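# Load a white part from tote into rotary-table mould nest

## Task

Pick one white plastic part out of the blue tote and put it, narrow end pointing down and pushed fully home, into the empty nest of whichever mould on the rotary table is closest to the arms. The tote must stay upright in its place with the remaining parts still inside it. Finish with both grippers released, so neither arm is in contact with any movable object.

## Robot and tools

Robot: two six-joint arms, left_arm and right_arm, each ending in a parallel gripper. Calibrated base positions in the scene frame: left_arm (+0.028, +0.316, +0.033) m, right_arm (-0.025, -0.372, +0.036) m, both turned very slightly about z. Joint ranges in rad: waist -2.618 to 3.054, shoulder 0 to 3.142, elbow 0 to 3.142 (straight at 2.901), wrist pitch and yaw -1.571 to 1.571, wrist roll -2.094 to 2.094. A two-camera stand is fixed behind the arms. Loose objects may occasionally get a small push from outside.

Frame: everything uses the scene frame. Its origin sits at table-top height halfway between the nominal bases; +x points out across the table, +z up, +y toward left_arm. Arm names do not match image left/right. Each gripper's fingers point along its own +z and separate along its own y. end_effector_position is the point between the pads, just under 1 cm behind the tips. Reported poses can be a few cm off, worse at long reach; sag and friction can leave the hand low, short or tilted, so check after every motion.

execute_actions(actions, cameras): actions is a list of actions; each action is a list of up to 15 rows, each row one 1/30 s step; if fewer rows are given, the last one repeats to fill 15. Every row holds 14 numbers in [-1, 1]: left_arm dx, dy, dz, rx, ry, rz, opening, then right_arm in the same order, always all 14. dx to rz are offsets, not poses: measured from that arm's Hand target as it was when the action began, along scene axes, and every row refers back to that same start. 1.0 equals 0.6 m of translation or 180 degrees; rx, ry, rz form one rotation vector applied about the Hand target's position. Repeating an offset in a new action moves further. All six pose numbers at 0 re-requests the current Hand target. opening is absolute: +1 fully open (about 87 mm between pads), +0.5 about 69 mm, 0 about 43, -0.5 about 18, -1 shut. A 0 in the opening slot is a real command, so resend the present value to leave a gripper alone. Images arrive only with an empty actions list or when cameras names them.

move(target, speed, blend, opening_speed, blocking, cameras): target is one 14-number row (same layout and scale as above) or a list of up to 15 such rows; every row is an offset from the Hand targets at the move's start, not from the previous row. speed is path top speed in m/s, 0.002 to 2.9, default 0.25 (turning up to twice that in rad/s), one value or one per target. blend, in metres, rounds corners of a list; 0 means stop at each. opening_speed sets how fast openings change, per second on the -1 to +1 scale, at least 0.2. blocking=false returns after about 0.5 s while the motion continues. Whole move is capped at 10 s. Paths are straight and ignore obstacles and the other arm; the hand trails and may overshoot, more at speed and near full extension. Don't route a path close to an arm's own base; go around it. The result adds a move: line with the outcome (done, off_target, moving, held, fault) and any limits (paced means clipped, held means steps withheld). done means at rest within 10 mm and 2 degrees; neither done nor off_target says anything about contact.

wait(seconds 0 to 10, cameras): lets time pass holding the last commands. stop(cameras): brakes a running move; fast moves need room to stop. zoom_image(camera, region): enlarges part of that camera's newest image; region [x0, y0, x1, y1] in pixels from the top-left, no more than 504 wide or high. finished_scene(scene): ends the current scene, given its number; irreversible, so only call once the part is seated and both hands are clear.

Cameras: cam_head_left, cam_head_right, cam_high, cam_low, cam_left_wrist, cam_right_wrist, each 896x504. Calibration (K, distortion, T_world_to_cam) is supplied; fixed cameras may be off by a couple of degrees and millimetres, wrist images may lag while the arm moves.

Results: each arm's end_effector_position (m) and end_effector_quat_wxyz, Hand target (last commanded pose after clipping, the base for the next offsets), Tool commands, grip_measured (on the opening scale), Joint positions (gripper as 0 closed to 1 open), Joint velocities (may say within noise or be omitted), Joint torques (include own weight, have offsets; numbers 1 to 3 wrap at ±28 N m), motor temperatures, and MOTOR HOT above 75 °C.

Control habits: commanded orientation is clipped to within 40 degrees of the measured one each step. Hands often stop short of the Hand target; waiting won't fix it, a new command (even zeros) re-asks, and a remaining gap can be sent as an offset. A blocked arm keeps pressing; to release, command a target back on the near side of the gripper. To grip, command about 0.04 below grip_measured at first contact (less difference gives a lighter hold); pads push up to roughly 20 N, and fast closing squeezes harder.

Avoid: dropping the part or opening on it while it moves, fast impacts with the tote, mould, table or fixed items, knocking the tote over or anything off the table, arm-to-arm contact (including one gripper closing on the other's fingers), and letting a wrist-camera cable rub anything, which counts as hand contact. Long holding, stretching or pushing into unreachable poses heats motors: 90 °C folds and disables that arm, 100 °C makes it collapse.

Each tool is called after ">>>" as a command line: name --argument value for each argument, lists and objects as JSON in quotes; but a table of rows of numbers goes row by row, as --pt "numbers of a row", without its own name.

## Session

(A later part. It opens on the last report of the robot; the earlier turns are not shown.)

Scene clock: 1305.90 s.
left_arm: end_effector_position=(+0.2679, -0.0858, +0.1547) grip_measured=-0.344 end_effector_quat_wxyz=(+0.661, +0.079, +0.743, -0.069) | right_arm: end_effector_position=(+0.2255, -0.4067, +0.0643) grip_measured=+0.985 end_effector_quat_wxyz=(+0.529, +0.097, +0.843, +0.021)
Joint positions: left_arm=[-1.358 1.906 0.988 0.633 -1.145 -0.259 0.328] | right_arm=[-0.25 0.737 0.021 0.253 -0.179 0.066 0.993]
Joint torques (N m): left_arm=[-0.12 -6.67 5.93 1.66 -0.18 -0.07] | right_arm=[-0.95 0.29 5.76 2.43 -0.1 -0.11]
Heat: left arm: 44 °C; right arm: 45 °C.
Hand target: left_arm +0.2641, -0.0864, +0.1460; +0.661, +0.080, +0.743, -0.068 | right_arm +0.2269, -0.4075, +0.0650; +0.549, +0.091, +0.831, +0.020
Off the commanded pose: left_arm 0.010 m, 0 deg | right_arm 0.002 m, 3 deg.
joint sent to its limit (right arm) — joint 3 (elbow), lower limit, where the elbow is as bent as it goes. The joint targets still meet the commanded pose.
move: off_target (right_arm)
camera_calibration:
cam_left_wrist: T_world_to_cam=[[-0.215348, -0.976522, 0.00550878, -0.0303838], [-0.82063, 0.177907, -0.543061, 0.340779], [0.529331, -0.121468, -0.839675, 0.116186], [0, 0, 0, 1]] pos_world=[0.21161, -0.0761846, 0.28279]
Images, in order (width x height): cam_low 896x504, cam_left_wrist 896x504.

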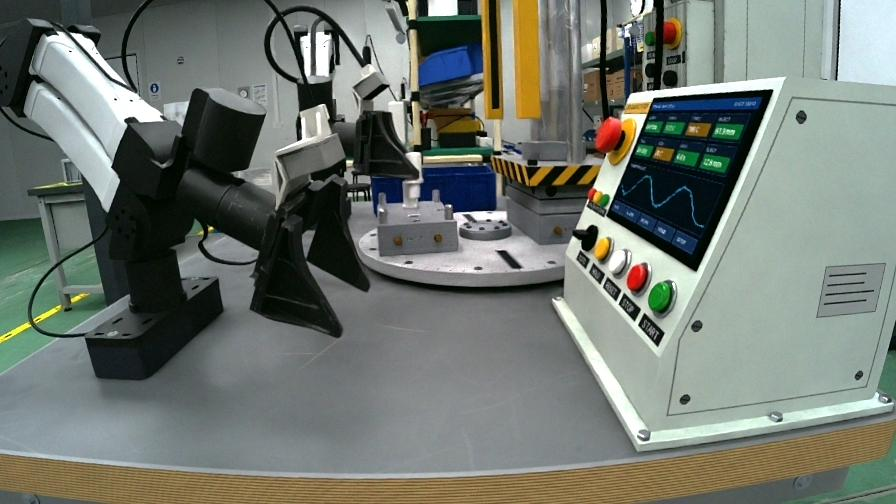

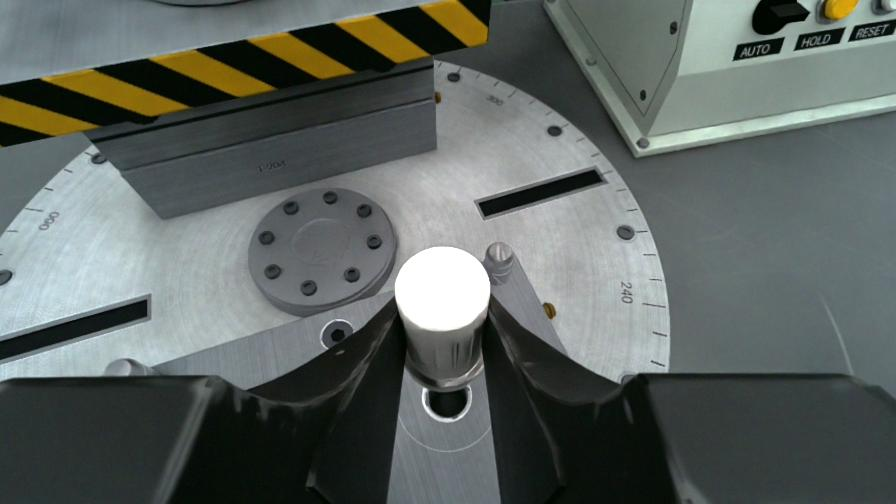

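>>> move --pt "-0.005 -0.0007 0.05 0 0 0 -0.6 0 0 0 0 0 0 1" --pt "-0.005 -0.0007 -0.01 0 0 0 -0.6 0 0 0 0 0 0 1" --speed '[0.08,0.05]' --cameras '["cam_low","cam_left_wrist"]'

>>> zoom_image --camera "cam_low" --region '[380, 150, 450, 230]'

>>> zoom_image --camera "cam_left_wrist" --region '[380, 230, 530, 450]'

Scene clock: 1346.70 s.
left_arm: end_effector_position=(+0.2637, -0.0874, +0.1476) grip_measured=-0.344 end_effector_quat_wxyz=(+0.660, +0.083, +0.743, -0.070) | right_arm: end_effector_position=(+0.2255, -0.4067, +0.0643) grip_measured=+0.985 end_effector_quat_wxyz=(+0.529, +0.097, +0.843, +0.021)
Joint positions: left_arm=[-1.368 1.922 0.979 0.65 -1.148 -0.263 0.328] | right_arm=[-0.25 0.737 0.021 0.253 -0.179 0.066 0.993]
Joint torques (N m): left_arm=[0.05 -6.76 5.96 1.7 -0.23 -0.1] | right_arm=[-0.95 0.35 5.79 2.42 -0.11 -0.12]
Heat: left arm: 45 °C; right arm: 45 °C.
Hand target: left_arm +0.2611, -0.0869, +0.1401; +0.661, +0.080, +0.743, -0.068 | right_arm +0.2269, -0.4075, +0.0650; +0.549, +0.091, +0.831, +0.020
Off the commanded pose: left_arm 0.008 m, 0 deg | right_arm 0.002 m, 3 deg.
joint sent to its limit (right arm) — joint 3 (elbow), lower limit, where the elbow is as bent as it goes. The joint targets still meet the commanded pose.
move: off_target (right_arm)
camera_calibration:
cam_left_wrist: T_world_to_cam=[[-0.221759, -0.975099, 0.00236865, -0.0304308], [-0.820147, 0.185205, -0.541348, 0.33418], [0.527429, -0.121992, -0.840795, 0.11287], [0, 0, 0, 1]] pos_world=[0.207797, -0.0777954, 0.275881]
Images, in order (width x height): cam_low 896x504, cam_left_wrist 896x504.

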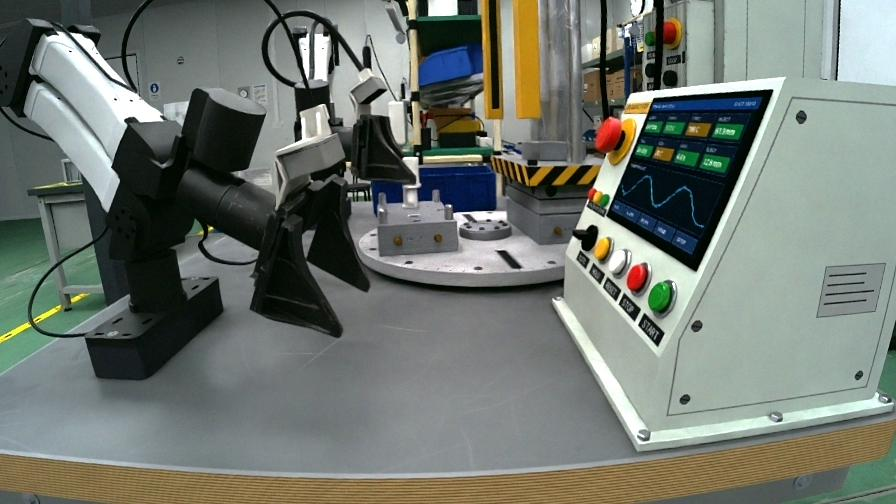

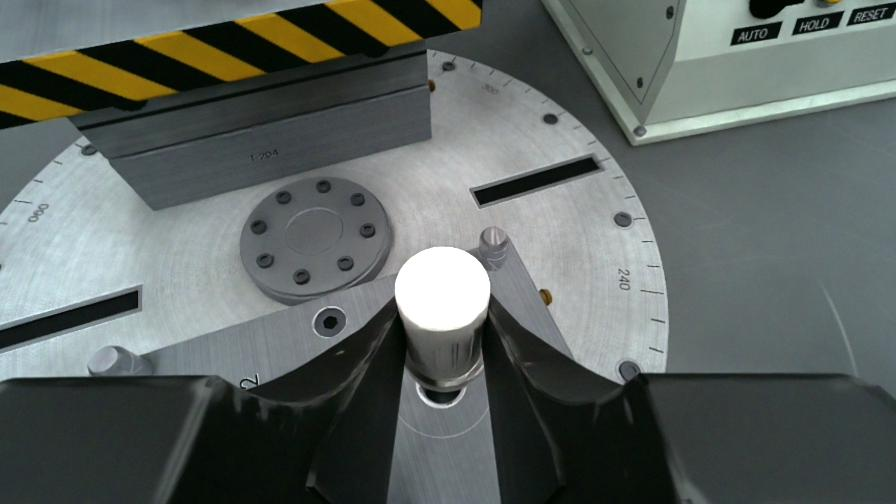

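Scaled by 6.300 from the camera's 896x504 image, which has a finer 1280x720 frame.

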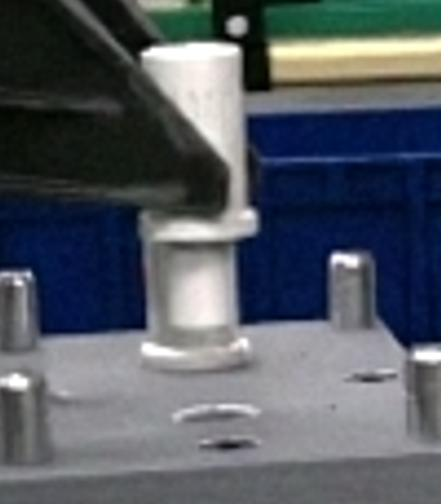

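Scaled by 2.291 from the camera's 896x504 image, which has a finer 1280x720 frame.

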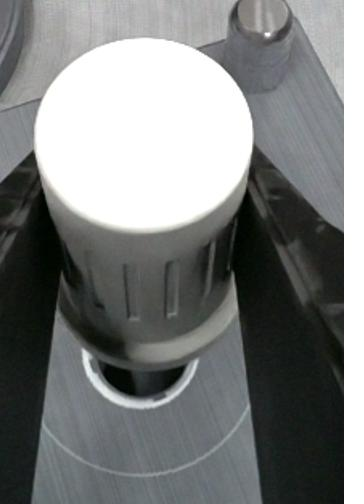

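>>> move --pt "0.0337 0.019 0.0667 0 0 0 -0.6 0 0 0 0 0 0 1" --pt "0.0053 0.0023 0.0667 0 0 0 -0.6 0 0 0 0 0 0 1" --pt "0.0053 0.0023 0 0 0 0 -0.6 0 0 0 0 0 0 1" --speed '[0.08,0.05,0.05]' --cameras '["cam_low","cam_left_wrist"]'

>>> zoom_image --camera "cam_low" --region '[380, 150, 450, 230]'

>>> zoom_image --camera "cam_left_wrist" --region '[380, 230, 530, 450]'

Scene clock: 1371.80 s.
left_arm: end_effector_position=(+0.2655, -0.0870, +0.1482) grip_measured=-0.344 end_effector_quat_wxyz=(+0.660, +0.084, +0.743, -0.071) | right_arm: end_effector_position=(+0.2255, -0.4067, +0.0643) grip_measured=+0.985 end_effector_quat_wxyz=(+0.529, +0.097, +0.843, +0.021)
Joint positions: left_arm=[-1.363 1.92 0.976 0.659 -1.14 -0.256 0.328] | right_arm=[-0.25 0.737 0.021 0.253 -0.179 0.066 0.993]
Joint torques (N m): left_arm=[0.38 -6.69 5.87 1.68 -0.21 -0.09] | right_arm=[-0.9 0.17 5.67 2.41 -0.11 -0.13]
Heat: left arm: 44 °C; right arm: 45 °C.
Hand target: left_arm +0.2643, -0.0854, +0.1400; +0.661, +0.080, +0.743, -0.068 | right_arm +0.2269, -0.4075, +0.0650; +0.549, +0.091, +0.831, +0.020
Off the commanded pose: left_arm 0.008 m, 1 deg | right_arm 0.002 m, 3 deg.
joint sent to its limit (right arm) — joint 3 (elbow), lower limit, where the elbow is as bent as it goes. The joint targets still meet the commanded pose.
move: off_target (right_arm)
camera_calibration:
cam_left_wrist: T_world_to_cam=[[-0.225182, -0.974312, 0.00311363, -0.0288178], [-0.819181, 0.187597, -0.541987, 0.335878], [0.52748, -0.124597, -0.840381, 0.112155], [0, 0, 0, 1]] pos_world=[0.209496, -0.0771129, 0.276384]
Images, in order (width x height): cam_low 896x504, cam_left_wrist 896x504.

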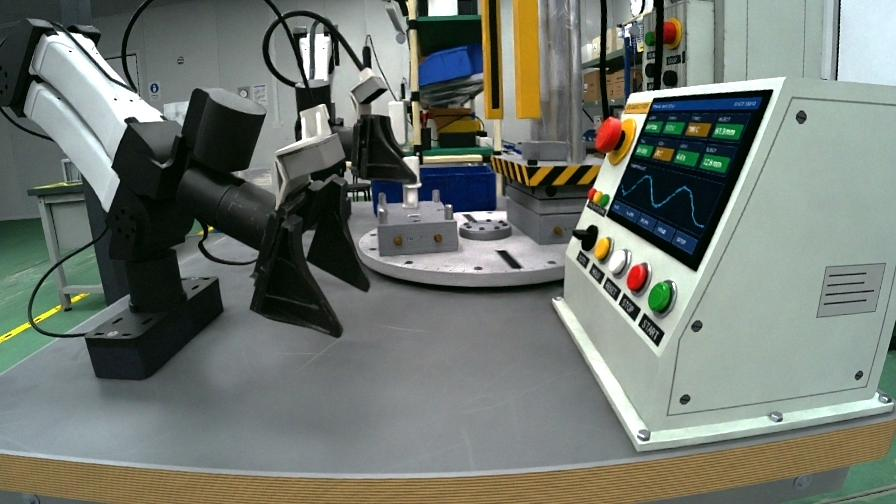

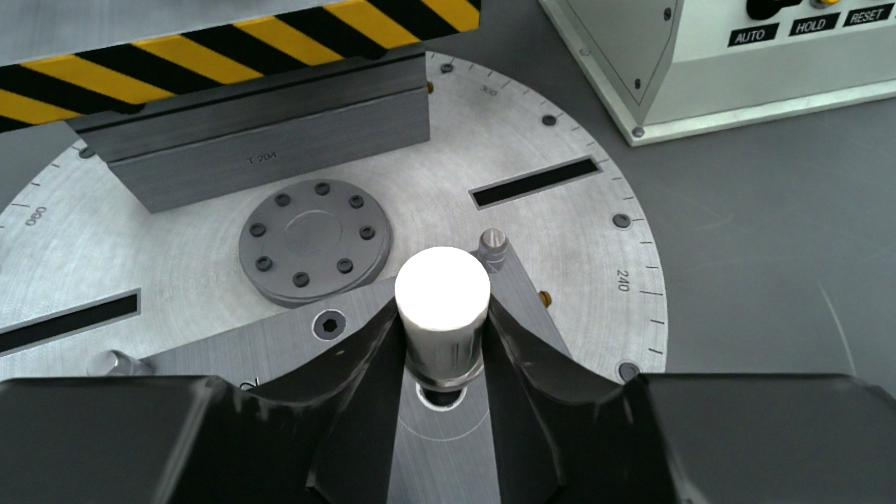

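Scaled by 6.300 from the camera's 896x504 image, which has a finer 1280x720 frame.

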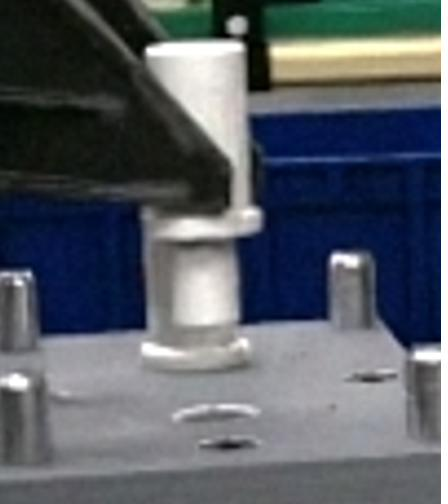

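Scaled by 2.291 from the camera's 896x504 image, which has a finer 1280x720 frame.

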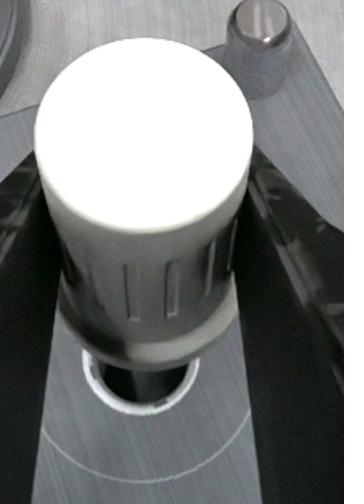

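>>> move --pt "0.0315 0.019 0.0667 0 0 0 -0.6 0 0 0 0 0 0 1" --pt "0.0032 0.0023 0.0667 0 0 0 -0.6 0 0 0 0 0 0 1" --pt "0.0032 0.0023 -0.01 0 0 0 -0.6 0 0 0 0 0 0 1" --speed '[0.08,0.05,0.05]' --cameras '["cam_low","cam_left_wrist"]'

>>> zoom_image --camera "cam_low" --region '[380, 150, 450, 230]'

>>> zoom_image --camera "cam_left_wrist" --region '[380, 230, 530, 450]'

Scene clock: 1384.70 s.
left_arm: end_effector_position=(+0.2674, -0.0858, +0.1424) grip_measured=-0.344 end_effector_quat_wxyz=(+0.661, +0.083, +0.743, -0.072) | right_arm: end_effector_position=(+0.2255, -0.4067, +0.0643) grip_measured=+0.985 end_effector_quat_wxyz=(+0.529, +0.097, +0.843, +0.021)
Joint positions: left_arm=[-1.357 1.933 0.963 0.69 -1.135 -0.252 0.328] | right_arm=[-0.25 0.737 0.021 0.253 -0.179 0.066 0.993]
Joint torques (N m): left_arm=[0.39 -6.71 5.76 1.69 -0.21 -0.09] | right_arm=[-0.94 0.35 5.74 2.4 -0.11 -0.11]
Heat: left arm: 44 °C; right arm: 45 °C.
Hand target: left_arm +0.2662, -0.0841, +0.1341; +0.661, +0.080, +0.743, -0.068 | right_arm +0.2269, -0.4075, +0.0650; +0.549, +0.091, +0.831, +0.020
Off the commanded pose: left_arm 0.009 m, 1 deg | right_arm 0.002 m, 3 deg.
joint sent to its limit (right arm) — joint 3 (elbow), lower limit, where the elbow is as bent as it goes. The joint targets still meet the commanded pose.
move: off_target (right_arm)
camera_calibration:
cam_left_wrist: T_world_to_cam=[[-0.225028, -0.974342, 0.00445763, -0.0274114], [-0.819132, 0.1867, -0.542371, 0.334056], [0.527623, -0.1257, -0.840127, 0.106271], [0, 0, 0, 1]] pos_world=[0.211397, -0.0757182, 0.270586]
Images, in order (width x height): cam_low 896x504, cam_left_wrist 896x504.

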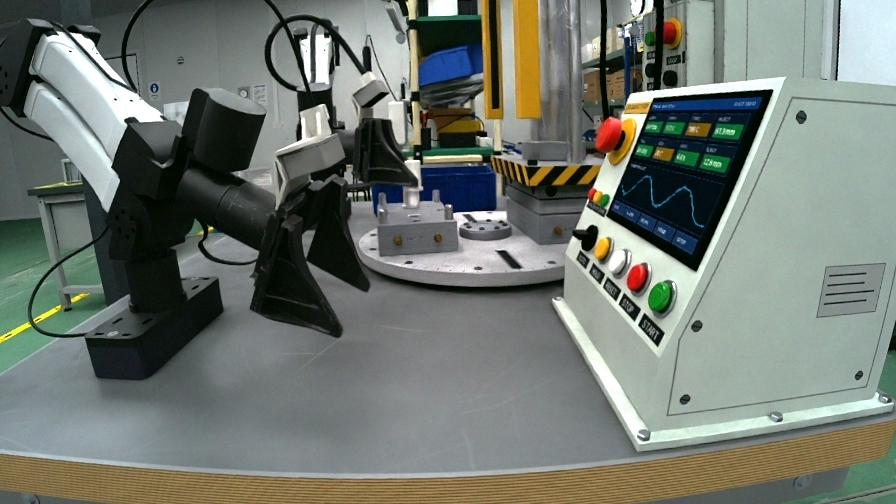

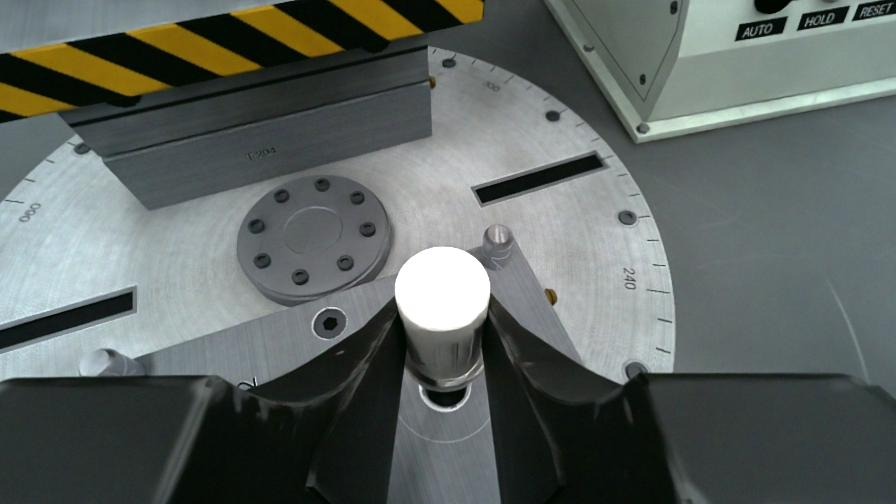

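Scaled by 6.300 from the camera's 896x504 image, which has a finer 1280x720 frame.

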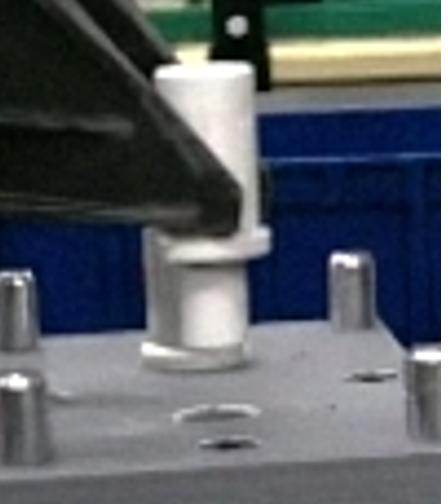

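Scaled by 2.291 from the camera's 896x504 image, which has a finer 1280x720 frame.

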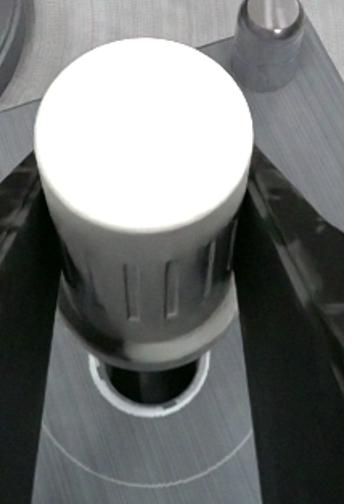

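>>> move --target '[0,0,-0.02,0,0,0,-0.6,0,0,0,0,0,0,1]' --speed 0.04 --cameras '["cam_low","cam_left_wrist"]'

>>> zoom_image --camera "cam_low" --region '[380, 150, 450, 230]'

>>> zoom_image --camera "cam_left_wrist" --region '[380, 230, 530, 450]'

Scene clock: 1396.33 s.
left_arm: end_effector_position=(+0.2675, -0.0860, +0.1305) grip_measured=-0.344 end_effector_quat_wxyz=(+0.661, +0.083, +0.743, -0.072) | right_arm: end_effector_position=(+0.2255, -0.4067, +0.0643) grip_measured=+0.985 end_effector_quat_wxyz=(+0.529, +0.097, +0.843, +0.021)
Joint positions: left_arm=[-1.357 1.967 0.95 0.737 -1.135 -0.252 0.328] | right_arm=[-0.25 0.737 0.021 0.253 -0.179 0.066 0.993]
Joint velocities: left_arm=[0.012 -0.002 0.002 -0.007 0.051 -0.154 0.012] | right_arm=[within noise]
Joint torques (N m): left_arm=[0.38 -6.74 5.61 1.69 -0.21 -0.09] | right_arm=[-0.84 0.23 5.74 2.41 -0.11 -0.12]
Heat: left arm: 43 °C; right arm: 46 °C.
Hand target: left_arm +0.2662, -0.0841, +0.1220; +0.661, +0.080, +0.743, -0.068 | right_arm +0.2269, -0.4075, +0.0650; +0.549, +0.091, +0.831, +0.020
Off the commanded pose: left_arm 0.009 m, 1 deg | right_arm 0.002 m, 3 deg.
joint sent to its limit (right arm) — joint 3 (elbow), lower limit, where the elbow is as bent as it goes. The joint targets still meet the commanded pose.
move: off_target (right_arm)
camera_calibration:
cam_left_wrist: T_world_to_cam=[[-0.224645, -0.974431, 0.00442481, -0.0276307], [-0.819133, 0.18638, -0.54248, 0.327644], [0.527784, -0.12549, -0.840057, 0.0962124], [0, 0, 0, 1]] pos_world=[0.211398, -0.0759167, 0.258687]
Images, in order (width x height): cam_low 896x504, cam_left_wrist 896x504.

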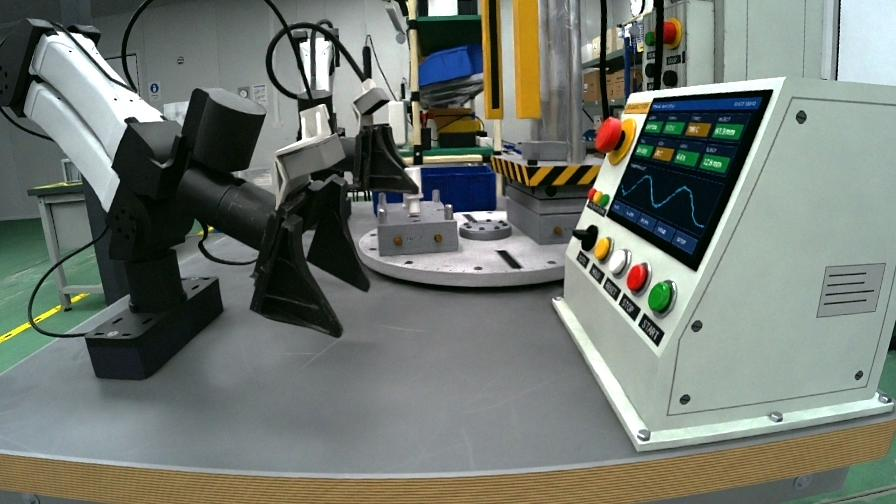

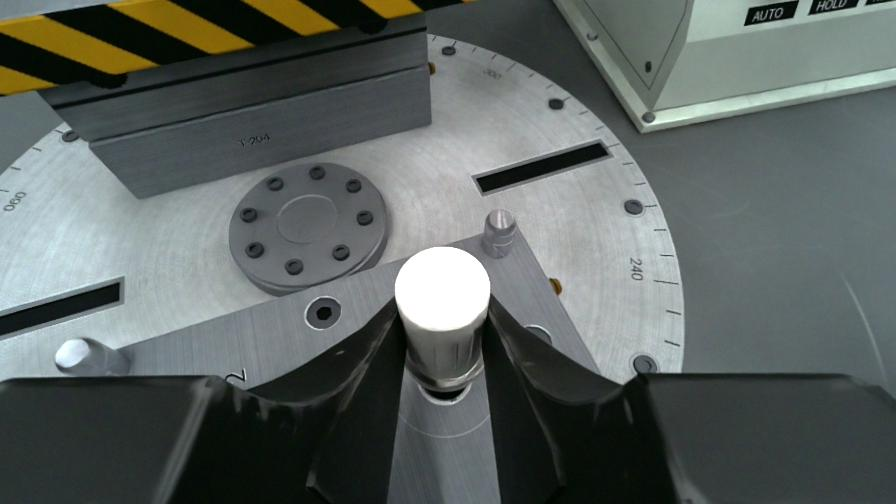

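Scaled by 6.300 from the camera's 896x504 image, which has a finer 1280x720 frame.

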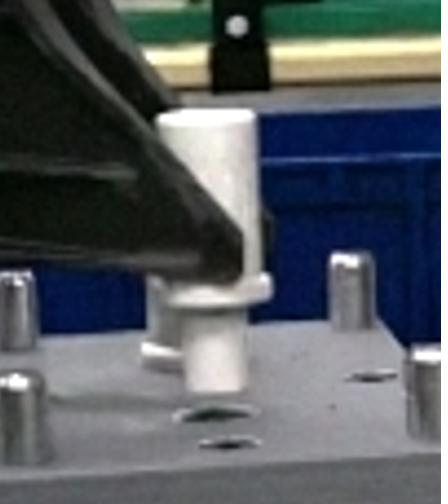

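Scaled by 2.291 from the camera's 896x504 image, which has a finer 1280x720 frame.

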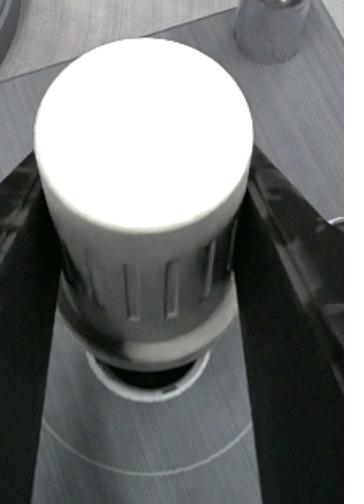

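>>> move --target '[0,0,-0.02,0,0,0,-0.6,0,0,0,0,0,0,1]' --speed 0.03 --cameras '["cam_low","cam_left_wrist"]'

>>> zoom_image --camera "cam_low" --region '[380, 150, 450, 230]'

>>> zoom_image --camera "cam_left_wrist" --region '[380, 230, 530, 450]'

Scene clock: 1403.57 s.
left_arm: end_effector_position=(+0.2677, -0.0858, +0.1185) grip_measured=-0.344 end_effector_quat_wxyz=(+0.661, +0.082, +0.743, -0.071) | right_arm: end_effector_position=(+0.2255, -0.4067, +0.0643) grip_measured=+0.985 end_effector_quat_wxyz=(+0.529, +0.097, +0.843, +0.021)
Joint positions: left_arm=[-1.357 2.003 0.94 0.782 -1.138 -0.253 0.328] | right_arm=[-0.25 0.737 0.021 0.253 -0.179 0.066 0.993]
Joint torques (N m): left_arm=[0.42 -6.83 5.35 1.72 -0.18 -0.08] | right_arm=[-1.05 0.34 5.83 2.4 -0.09 -0.12]
Heat: left arm: 43 °C; right arm: 46 °C.
Hand target: left_arm +0.2663, -0.0840, +0.1101; +0.661, +0.079, +0.743, -0.068 | right_arm +0.2269, -0.4075, +0.0650; +0.549, +0.091, +0.831, +0.020
Off the commanded pose: left_arm 0.009 m, 0 deg | right_arm 0.002 m, 3 deg.
joint sent to its limit (right arm) — joint 3 (elbow), lower limit, where the elbow is as bent as it goes. The joint targets still meet the commanded pose.
move: off_target (right_arm)
camera_calibration:
cam_left_wrist: T_world_to_cam=[[-0.222105, -0.975016, 0.00349986, -0.0279916], [-0.819416, 0.184713, -0.542622, 0.321205], [0.528419, -0.123387, -0.83997, 0.0860702], [0, 0, 0, 1]] pos_world=[0.211502, -0.0760029, 0.246687]
Images, in order (width x height): cam_low 896x504, cam_left_wrist 896x504.

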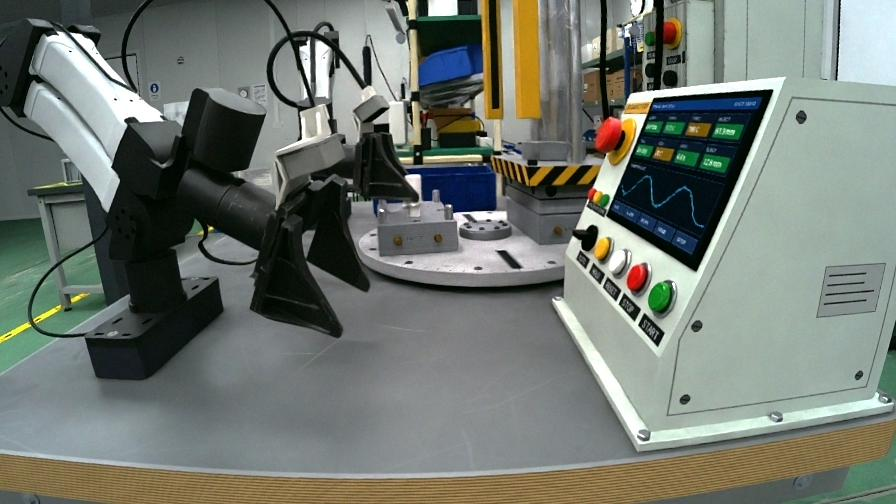

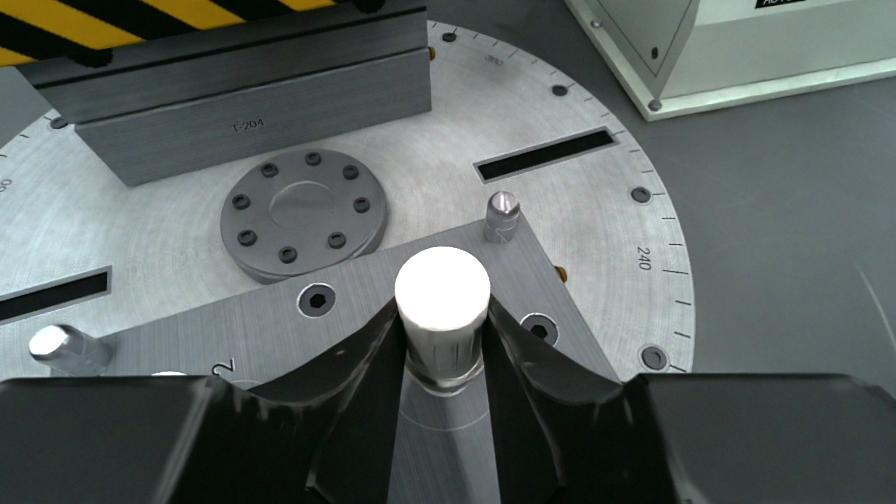

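Scaled by 6.300 from the camera's 896x504 image, which has a finer 1280x720 frame.

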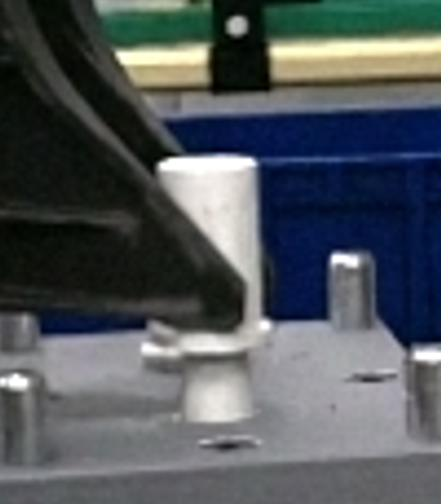

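Scaled by 2.291 from the camera's 896x504 image, which has a finer 1280x720 frame.

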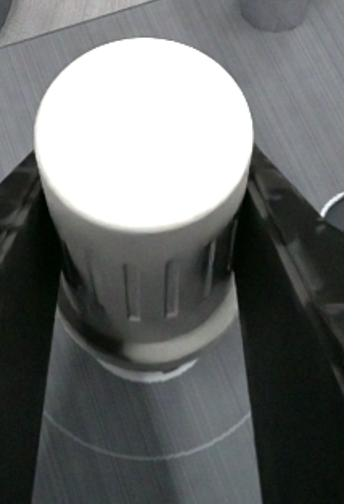

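>>> move --target '[0,0,-0.0167,0,0,0,-0.6,0,0,0,0,0,0,1]' --speed 0.03 --cameras '["cam_low","cam_left_wrist"]'

>>> zoom_image --camera "cam_low" --region '[380, 150, 450, 230]'

Scene clock: 1411.93 s.
left_arm: end_effector_position=(+0.2677, -0.0858, +0.1085) grip_measured=-0.344 end_effector_quat_wxyz=(+0.661, +0.082, +0.743, -0.070) | right_arm: end_effector_position=(+0.2255, -0.4067, +0.0643) grip_measured=+0.985 end_effector_quat_wxyz=(+0.529, +0.097, +0.843, +0.021)
Joint positions: left_arm=[-1.357 2.034 0.933 0.819 -1.139 -0.253 0.328] | right_arm=[-0.25 0.737 0.021 0.253 -0.179 0.066 0.993]
Joint torques (N m): left_arm=[0.39 -6.86 5.23 1.73 -0.17 -0.09] | right_arm=[-1.02 0.34 5.72 2.42 -0.11 -0.1]
Heat: left arm: 43 °C; right arm: 46 °C.
Hand target: left_arm +0.2663, -0.0840, +0.1001; +0.661, +0.079, +0.743, -0.068 | right_arm +0.2269, -0.4075, +0.0650; +0.549, +0.091, +0.831, +0.020
Off the commanded pose: left_arm 0.009 m, 0 deg | right_arm 0.002 m, 3 deg.
joint sent to its limit (right arm) — joint 3 (elbow), lower limit, where the elbow is as bent as it goes. The joint targets still meet the commanded pose.
move: off_target (right_arm)
camera_calibration:
cam_left_wrist: T_world_to_cam=[[-0.221353, -0.97519, 0.00269273, -0.0280068], [-0.819526, 0.184522, -0.542521, 0.315863], [0.528565, -0.122295, -0.840038, 0.0776733], [0, 0, 0, 1]] pos_world=[0.211603, -0.0760964, 0.236686]
Images, in order (width x height): cam_low 896x504, cam_left_wrist 896x504.

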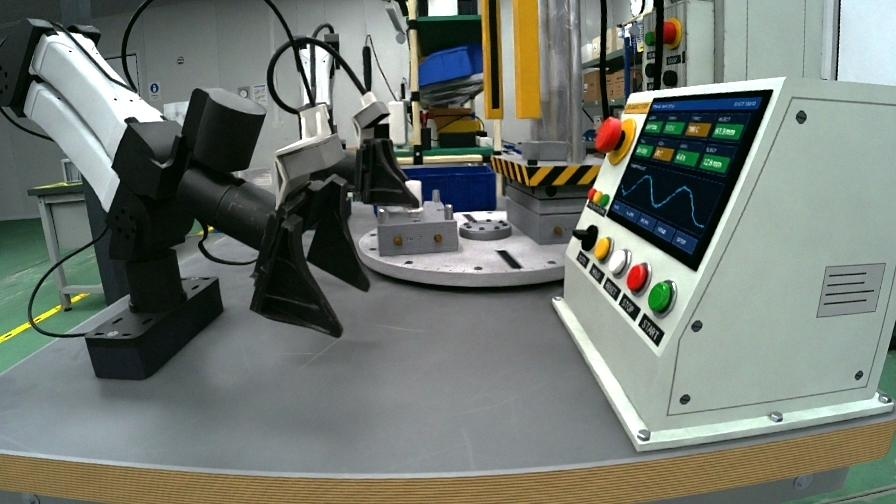

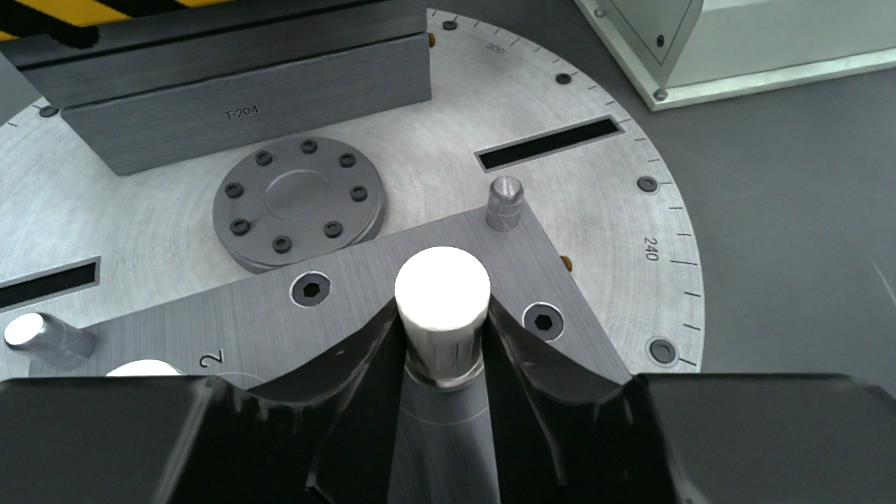

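Scaled by 6.300 from the camera's 896x504 image, which has a finer 1280x720 frame.

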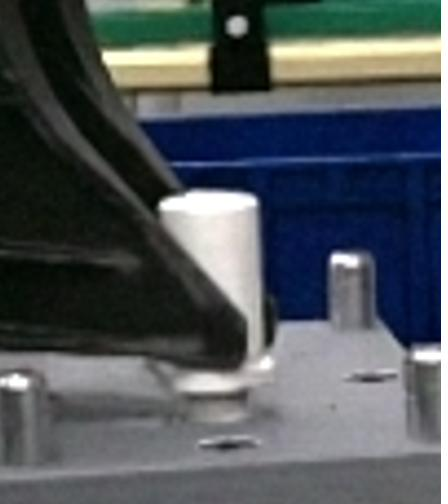

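>>> zoom_image --camera "cam_low" --region '[340, 120, 440, 260]'

>>> execute_actions --actions '[]' --cameras '["cam_head_left","cam_head_right","cam_high"]'

Scaled by 3.600 from the camera's 896x504 image, which has a finer 1280x720 frame.

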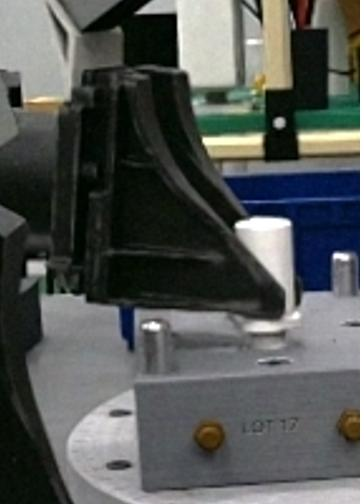

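Scene clock: 1428.27 s.
left_arm: end_effector_position=(+0.2677, -0.0858, +0.1085) grip_measured=-0.344 end_effector_quat_wxyz=(+0.661, +0.082, +0.743, -0.070) | right_arm: end_effector_position=(+0.2255, -0.4067, +0.0643) grip_measured=+0.985 end_effector_quat_wxyz=(+0.529, +0.097, +0.843, +0.021)
Joint positions: left_arm=[-1.357 2.034 0.933 0.819 -1.139 -0.253 0.328] | right_arm=[-0.25 0.737 0.021 0.253 -0.179 0.066 0.993]
Joint velocities: within noise
Joint torques (N m): left_arm=[0.4 -6.86 5.2 1.73 -0.18 -0.09] | right_arm=[-0.92 0.28 5.75 2.42 -0.08 -0.11]
Motor temperatures (°C): left_arm=[29 42 43 39 27 29 31] | right_arm=[29 33 43 46 27 28 31]
Heat: left arm: 43 °C; right arm: 46 °C.
Hand target: left_arm +0.2663, -0.0840, +0.1001; +0.661, +0.079, +0.743, -0.068 | right_arm +0.2269, -0.4075, +0.0650; +0.549, +0.091, +0.831, +0.020
Tool commands: left_gripper/opening=-0.6 right_gripper/opening=+1.0
Off the commanded pose: left_arm 0.009 m, 0 deg | right_arm 0.002 m, 3 deg.
Images, in order (width x height): cam_head_left 896x504, cam_head_right 896x504, cam_high 896x504.

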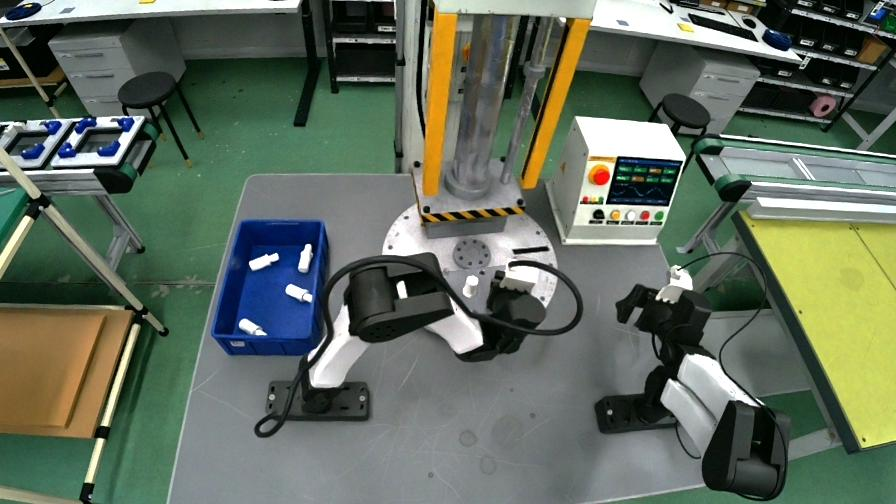

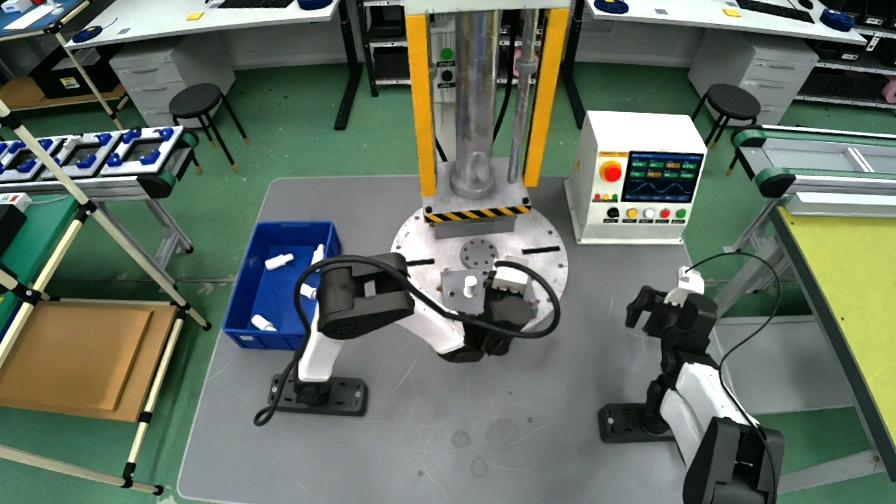

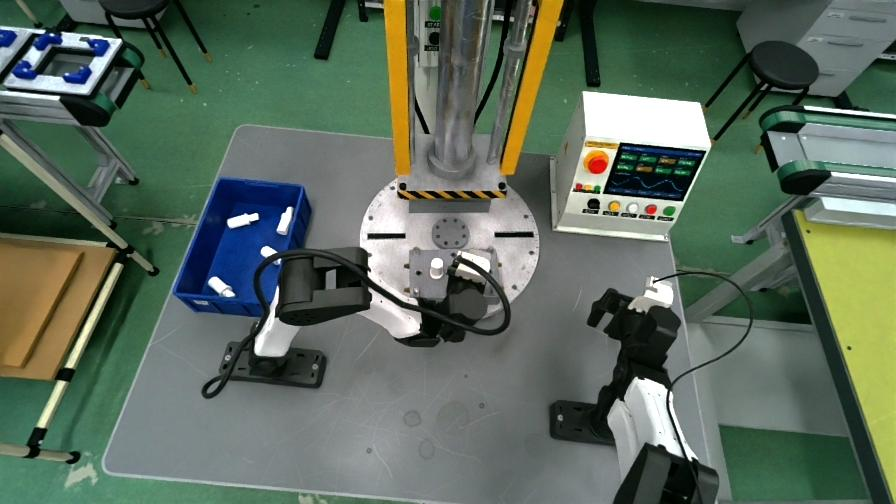

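>>> move --target '[0,0,-0.0083,0,0,0,-0.6,0,0,0,0,0,0,1]' --speed 0.02 --cameras '["cam_low","cam_left_wrist"]'

>>> zoom_image --camera "cam_low" --region '[380, 150, 450, 230]'

Scene clock: 1474.77 s.
left_arm: end_effector_position=(+0.2677, -0.0857, +0.1037) grip_measured=-0.344 end_effector_quat_wxyz=(+0.661, +0.082, +0.743, -0.070) | right_arm: end_effector_position=(+0.2255, -0.4067, +0.0643) grip_measured=+0.985 end_effector_quat_wxyz=(+0.529, +0.097, +0.843, +0.021)
Joint positions: left_arm=[-1.357 2.049 0.93 0.836 -1.139 -0.253 0.328] | right_arm=[-0.25 0.737 0.021 0.253 -0.179 0.066 0.993]
Joint torques (N m): left_arm=[0.38 -6.83 5.16 1.75 -0.17 -0.09] | right_arm=[-0.92 0.17 5.83 2.42 -0.11 -0.12]
Heat: left arm: 43 °C; right arm: 46 °C.
Hand target: left_arm +0.2663, -0.0840, +0.0949; +0.661, +0.080, +0.743, -0.068 | right_arm +0.2269, -0.4075, +0.0650; +0.549, +0.091, +0.831, +0.020
Off the commanded pose: left_arm 0.009 m, 0 deg | right_arm 0.002 m, 3 deg.
joint sent to its limit (right arm) — joint 3 (elbow), lower limit, where the elbow is as bent as it goes. The joint targets still meet the commanded pose.
move: off_target (right_arm)
camera_calibration:
cam_left_wrist: T_world_to_cam=[[-0.22136, -0.97519, 0.00202091, -0.0279313], [-0.819605, 0.18492, -0.542265, 0.313264], [0.528438, -0.121692, -0.840205, 0.0737399], [0, 0, 0, 1]] pos_world=[0.211603, -0.0761934, 0.231885]
Images, in order (width x height): cam_low 896x504, cam_left_wrist 896x504.

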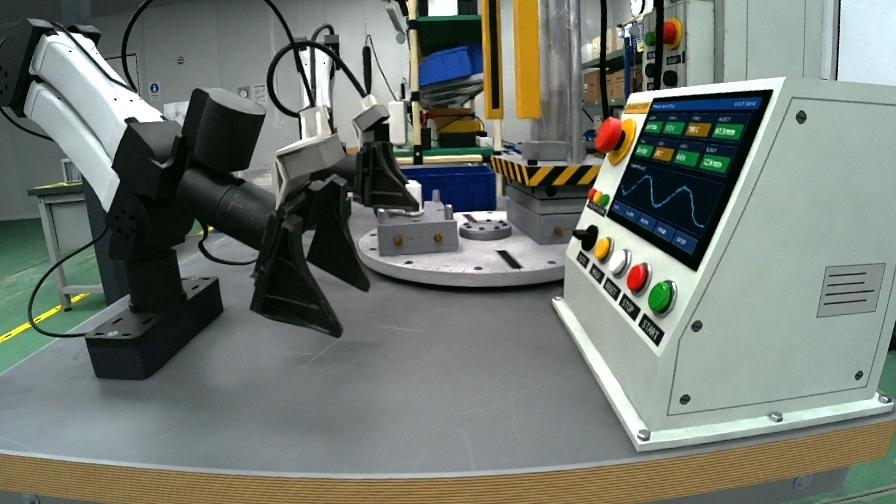

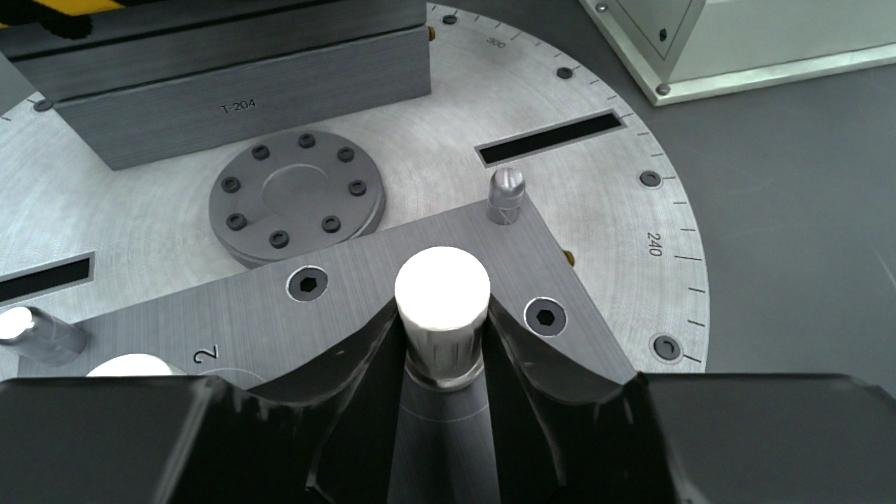

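Scaled by 6.300 from the camera's 896x504 image, which has a finer 1280x720 frame.

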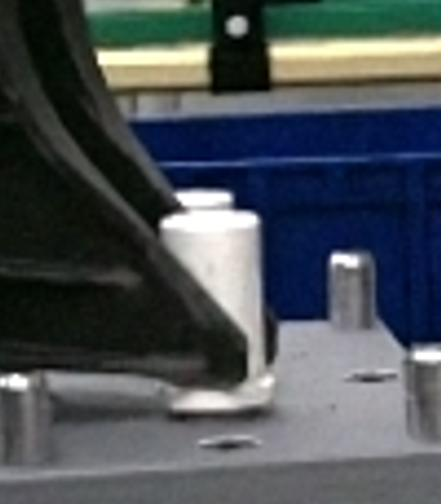

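>>> move --target '[0,0,-0.0067,0,0,0,-0.6,0,0,0,0,0,0,1]' --speed 0.01 --cameras '["cam_low","cam_left_wrist"]'

>>> zoom_image --camera "cam_low" --region '[390, 180, 440, 230]'

Scene clock: 1479.70 s.
left_arm: end_effector_position=(+0.2676, -0.0860, +0.1000) grip_measured=-0.344 end_effector_quat_wxyz=(+0.661, +0.082, +0.743, -0.069) | right_arm: end_effector_position=(+0.2255, -0.4067, +0.0643) grip_measured=+0.985 end_effector_quat_wxyz=(+0.529, +0.097, +0.843, +0.021)
Joint positions: left_arm=[-1.358 2.062 0.93 0.848 -1.14 -0.253 0.328] | right_arm=[-0.25 0.737 0.021 0.253 -0.179 0.066 0.993]
Joint torques (N m): left_arm=[0.43 -6.9 4.92 1.78 -0.16 -0.09] | right_arm=[-0.95 0.21 5.75 2.39 -0.13 -0.14]
Heat: left arm: 43 °C; right arm: 46 °C.
Hand target: left_arm +0.2662, -0.0841, +0.0909; +0.661, +0.080, +0.743, -0.068 | right_arm +0.2269, -0.4075, +0.0650; +0.549, +0.091, +0.831, +0.020
Off the commanded pose: left_arm 0.009 m, 0 deg | right_arm 0.002 m, 3 deg.
joint sent to its limit (right arm) — joint 3 (elbow), lower limit, where the elbow is as bent as it goes. The joint targets still meet the commanded pose.
move: off_target (right_arm)
camera_calibration:
cam_left_wrist: T_world_to_cam=[[-0.220329, -0.975425, 0.00108622, -0.0284701], [-0.819612, 0.18453, -0.542388, 0.311186], [0.528858, -0.120394, -0.840127, 0.0706689], [0, 0, 0, 1]] pos_world=[0.211405, -0.0766856, 0.228185]
Images, in order (width x height): cam_low 896x504, cam_left_wrist 896x504.

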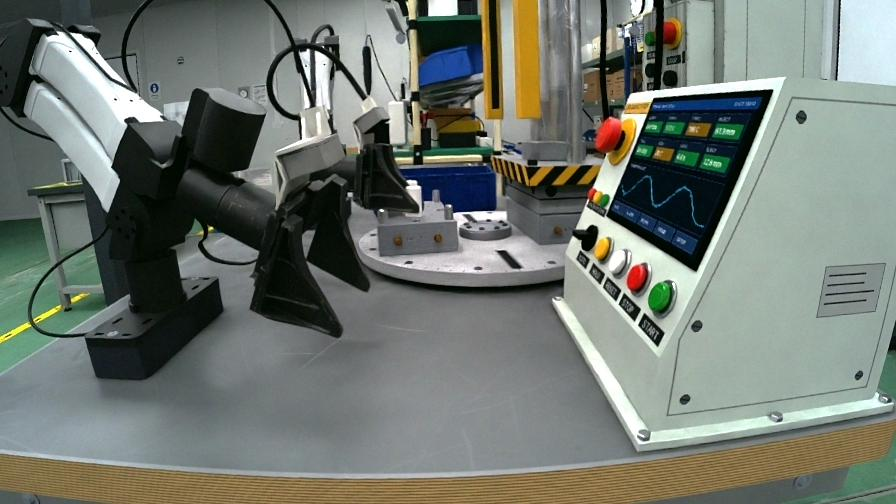

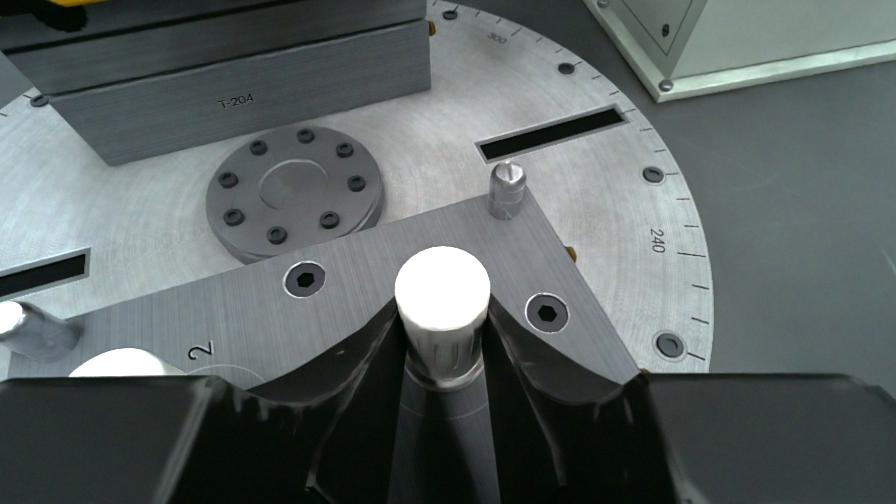

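Scaled by 10.080 from the camera's 896x504 image, which has a finer 1280x720 frame.

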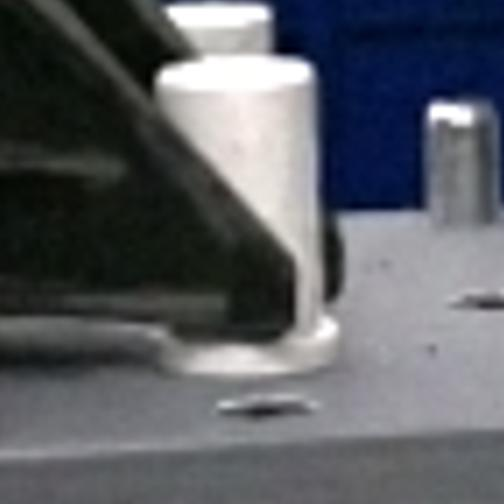

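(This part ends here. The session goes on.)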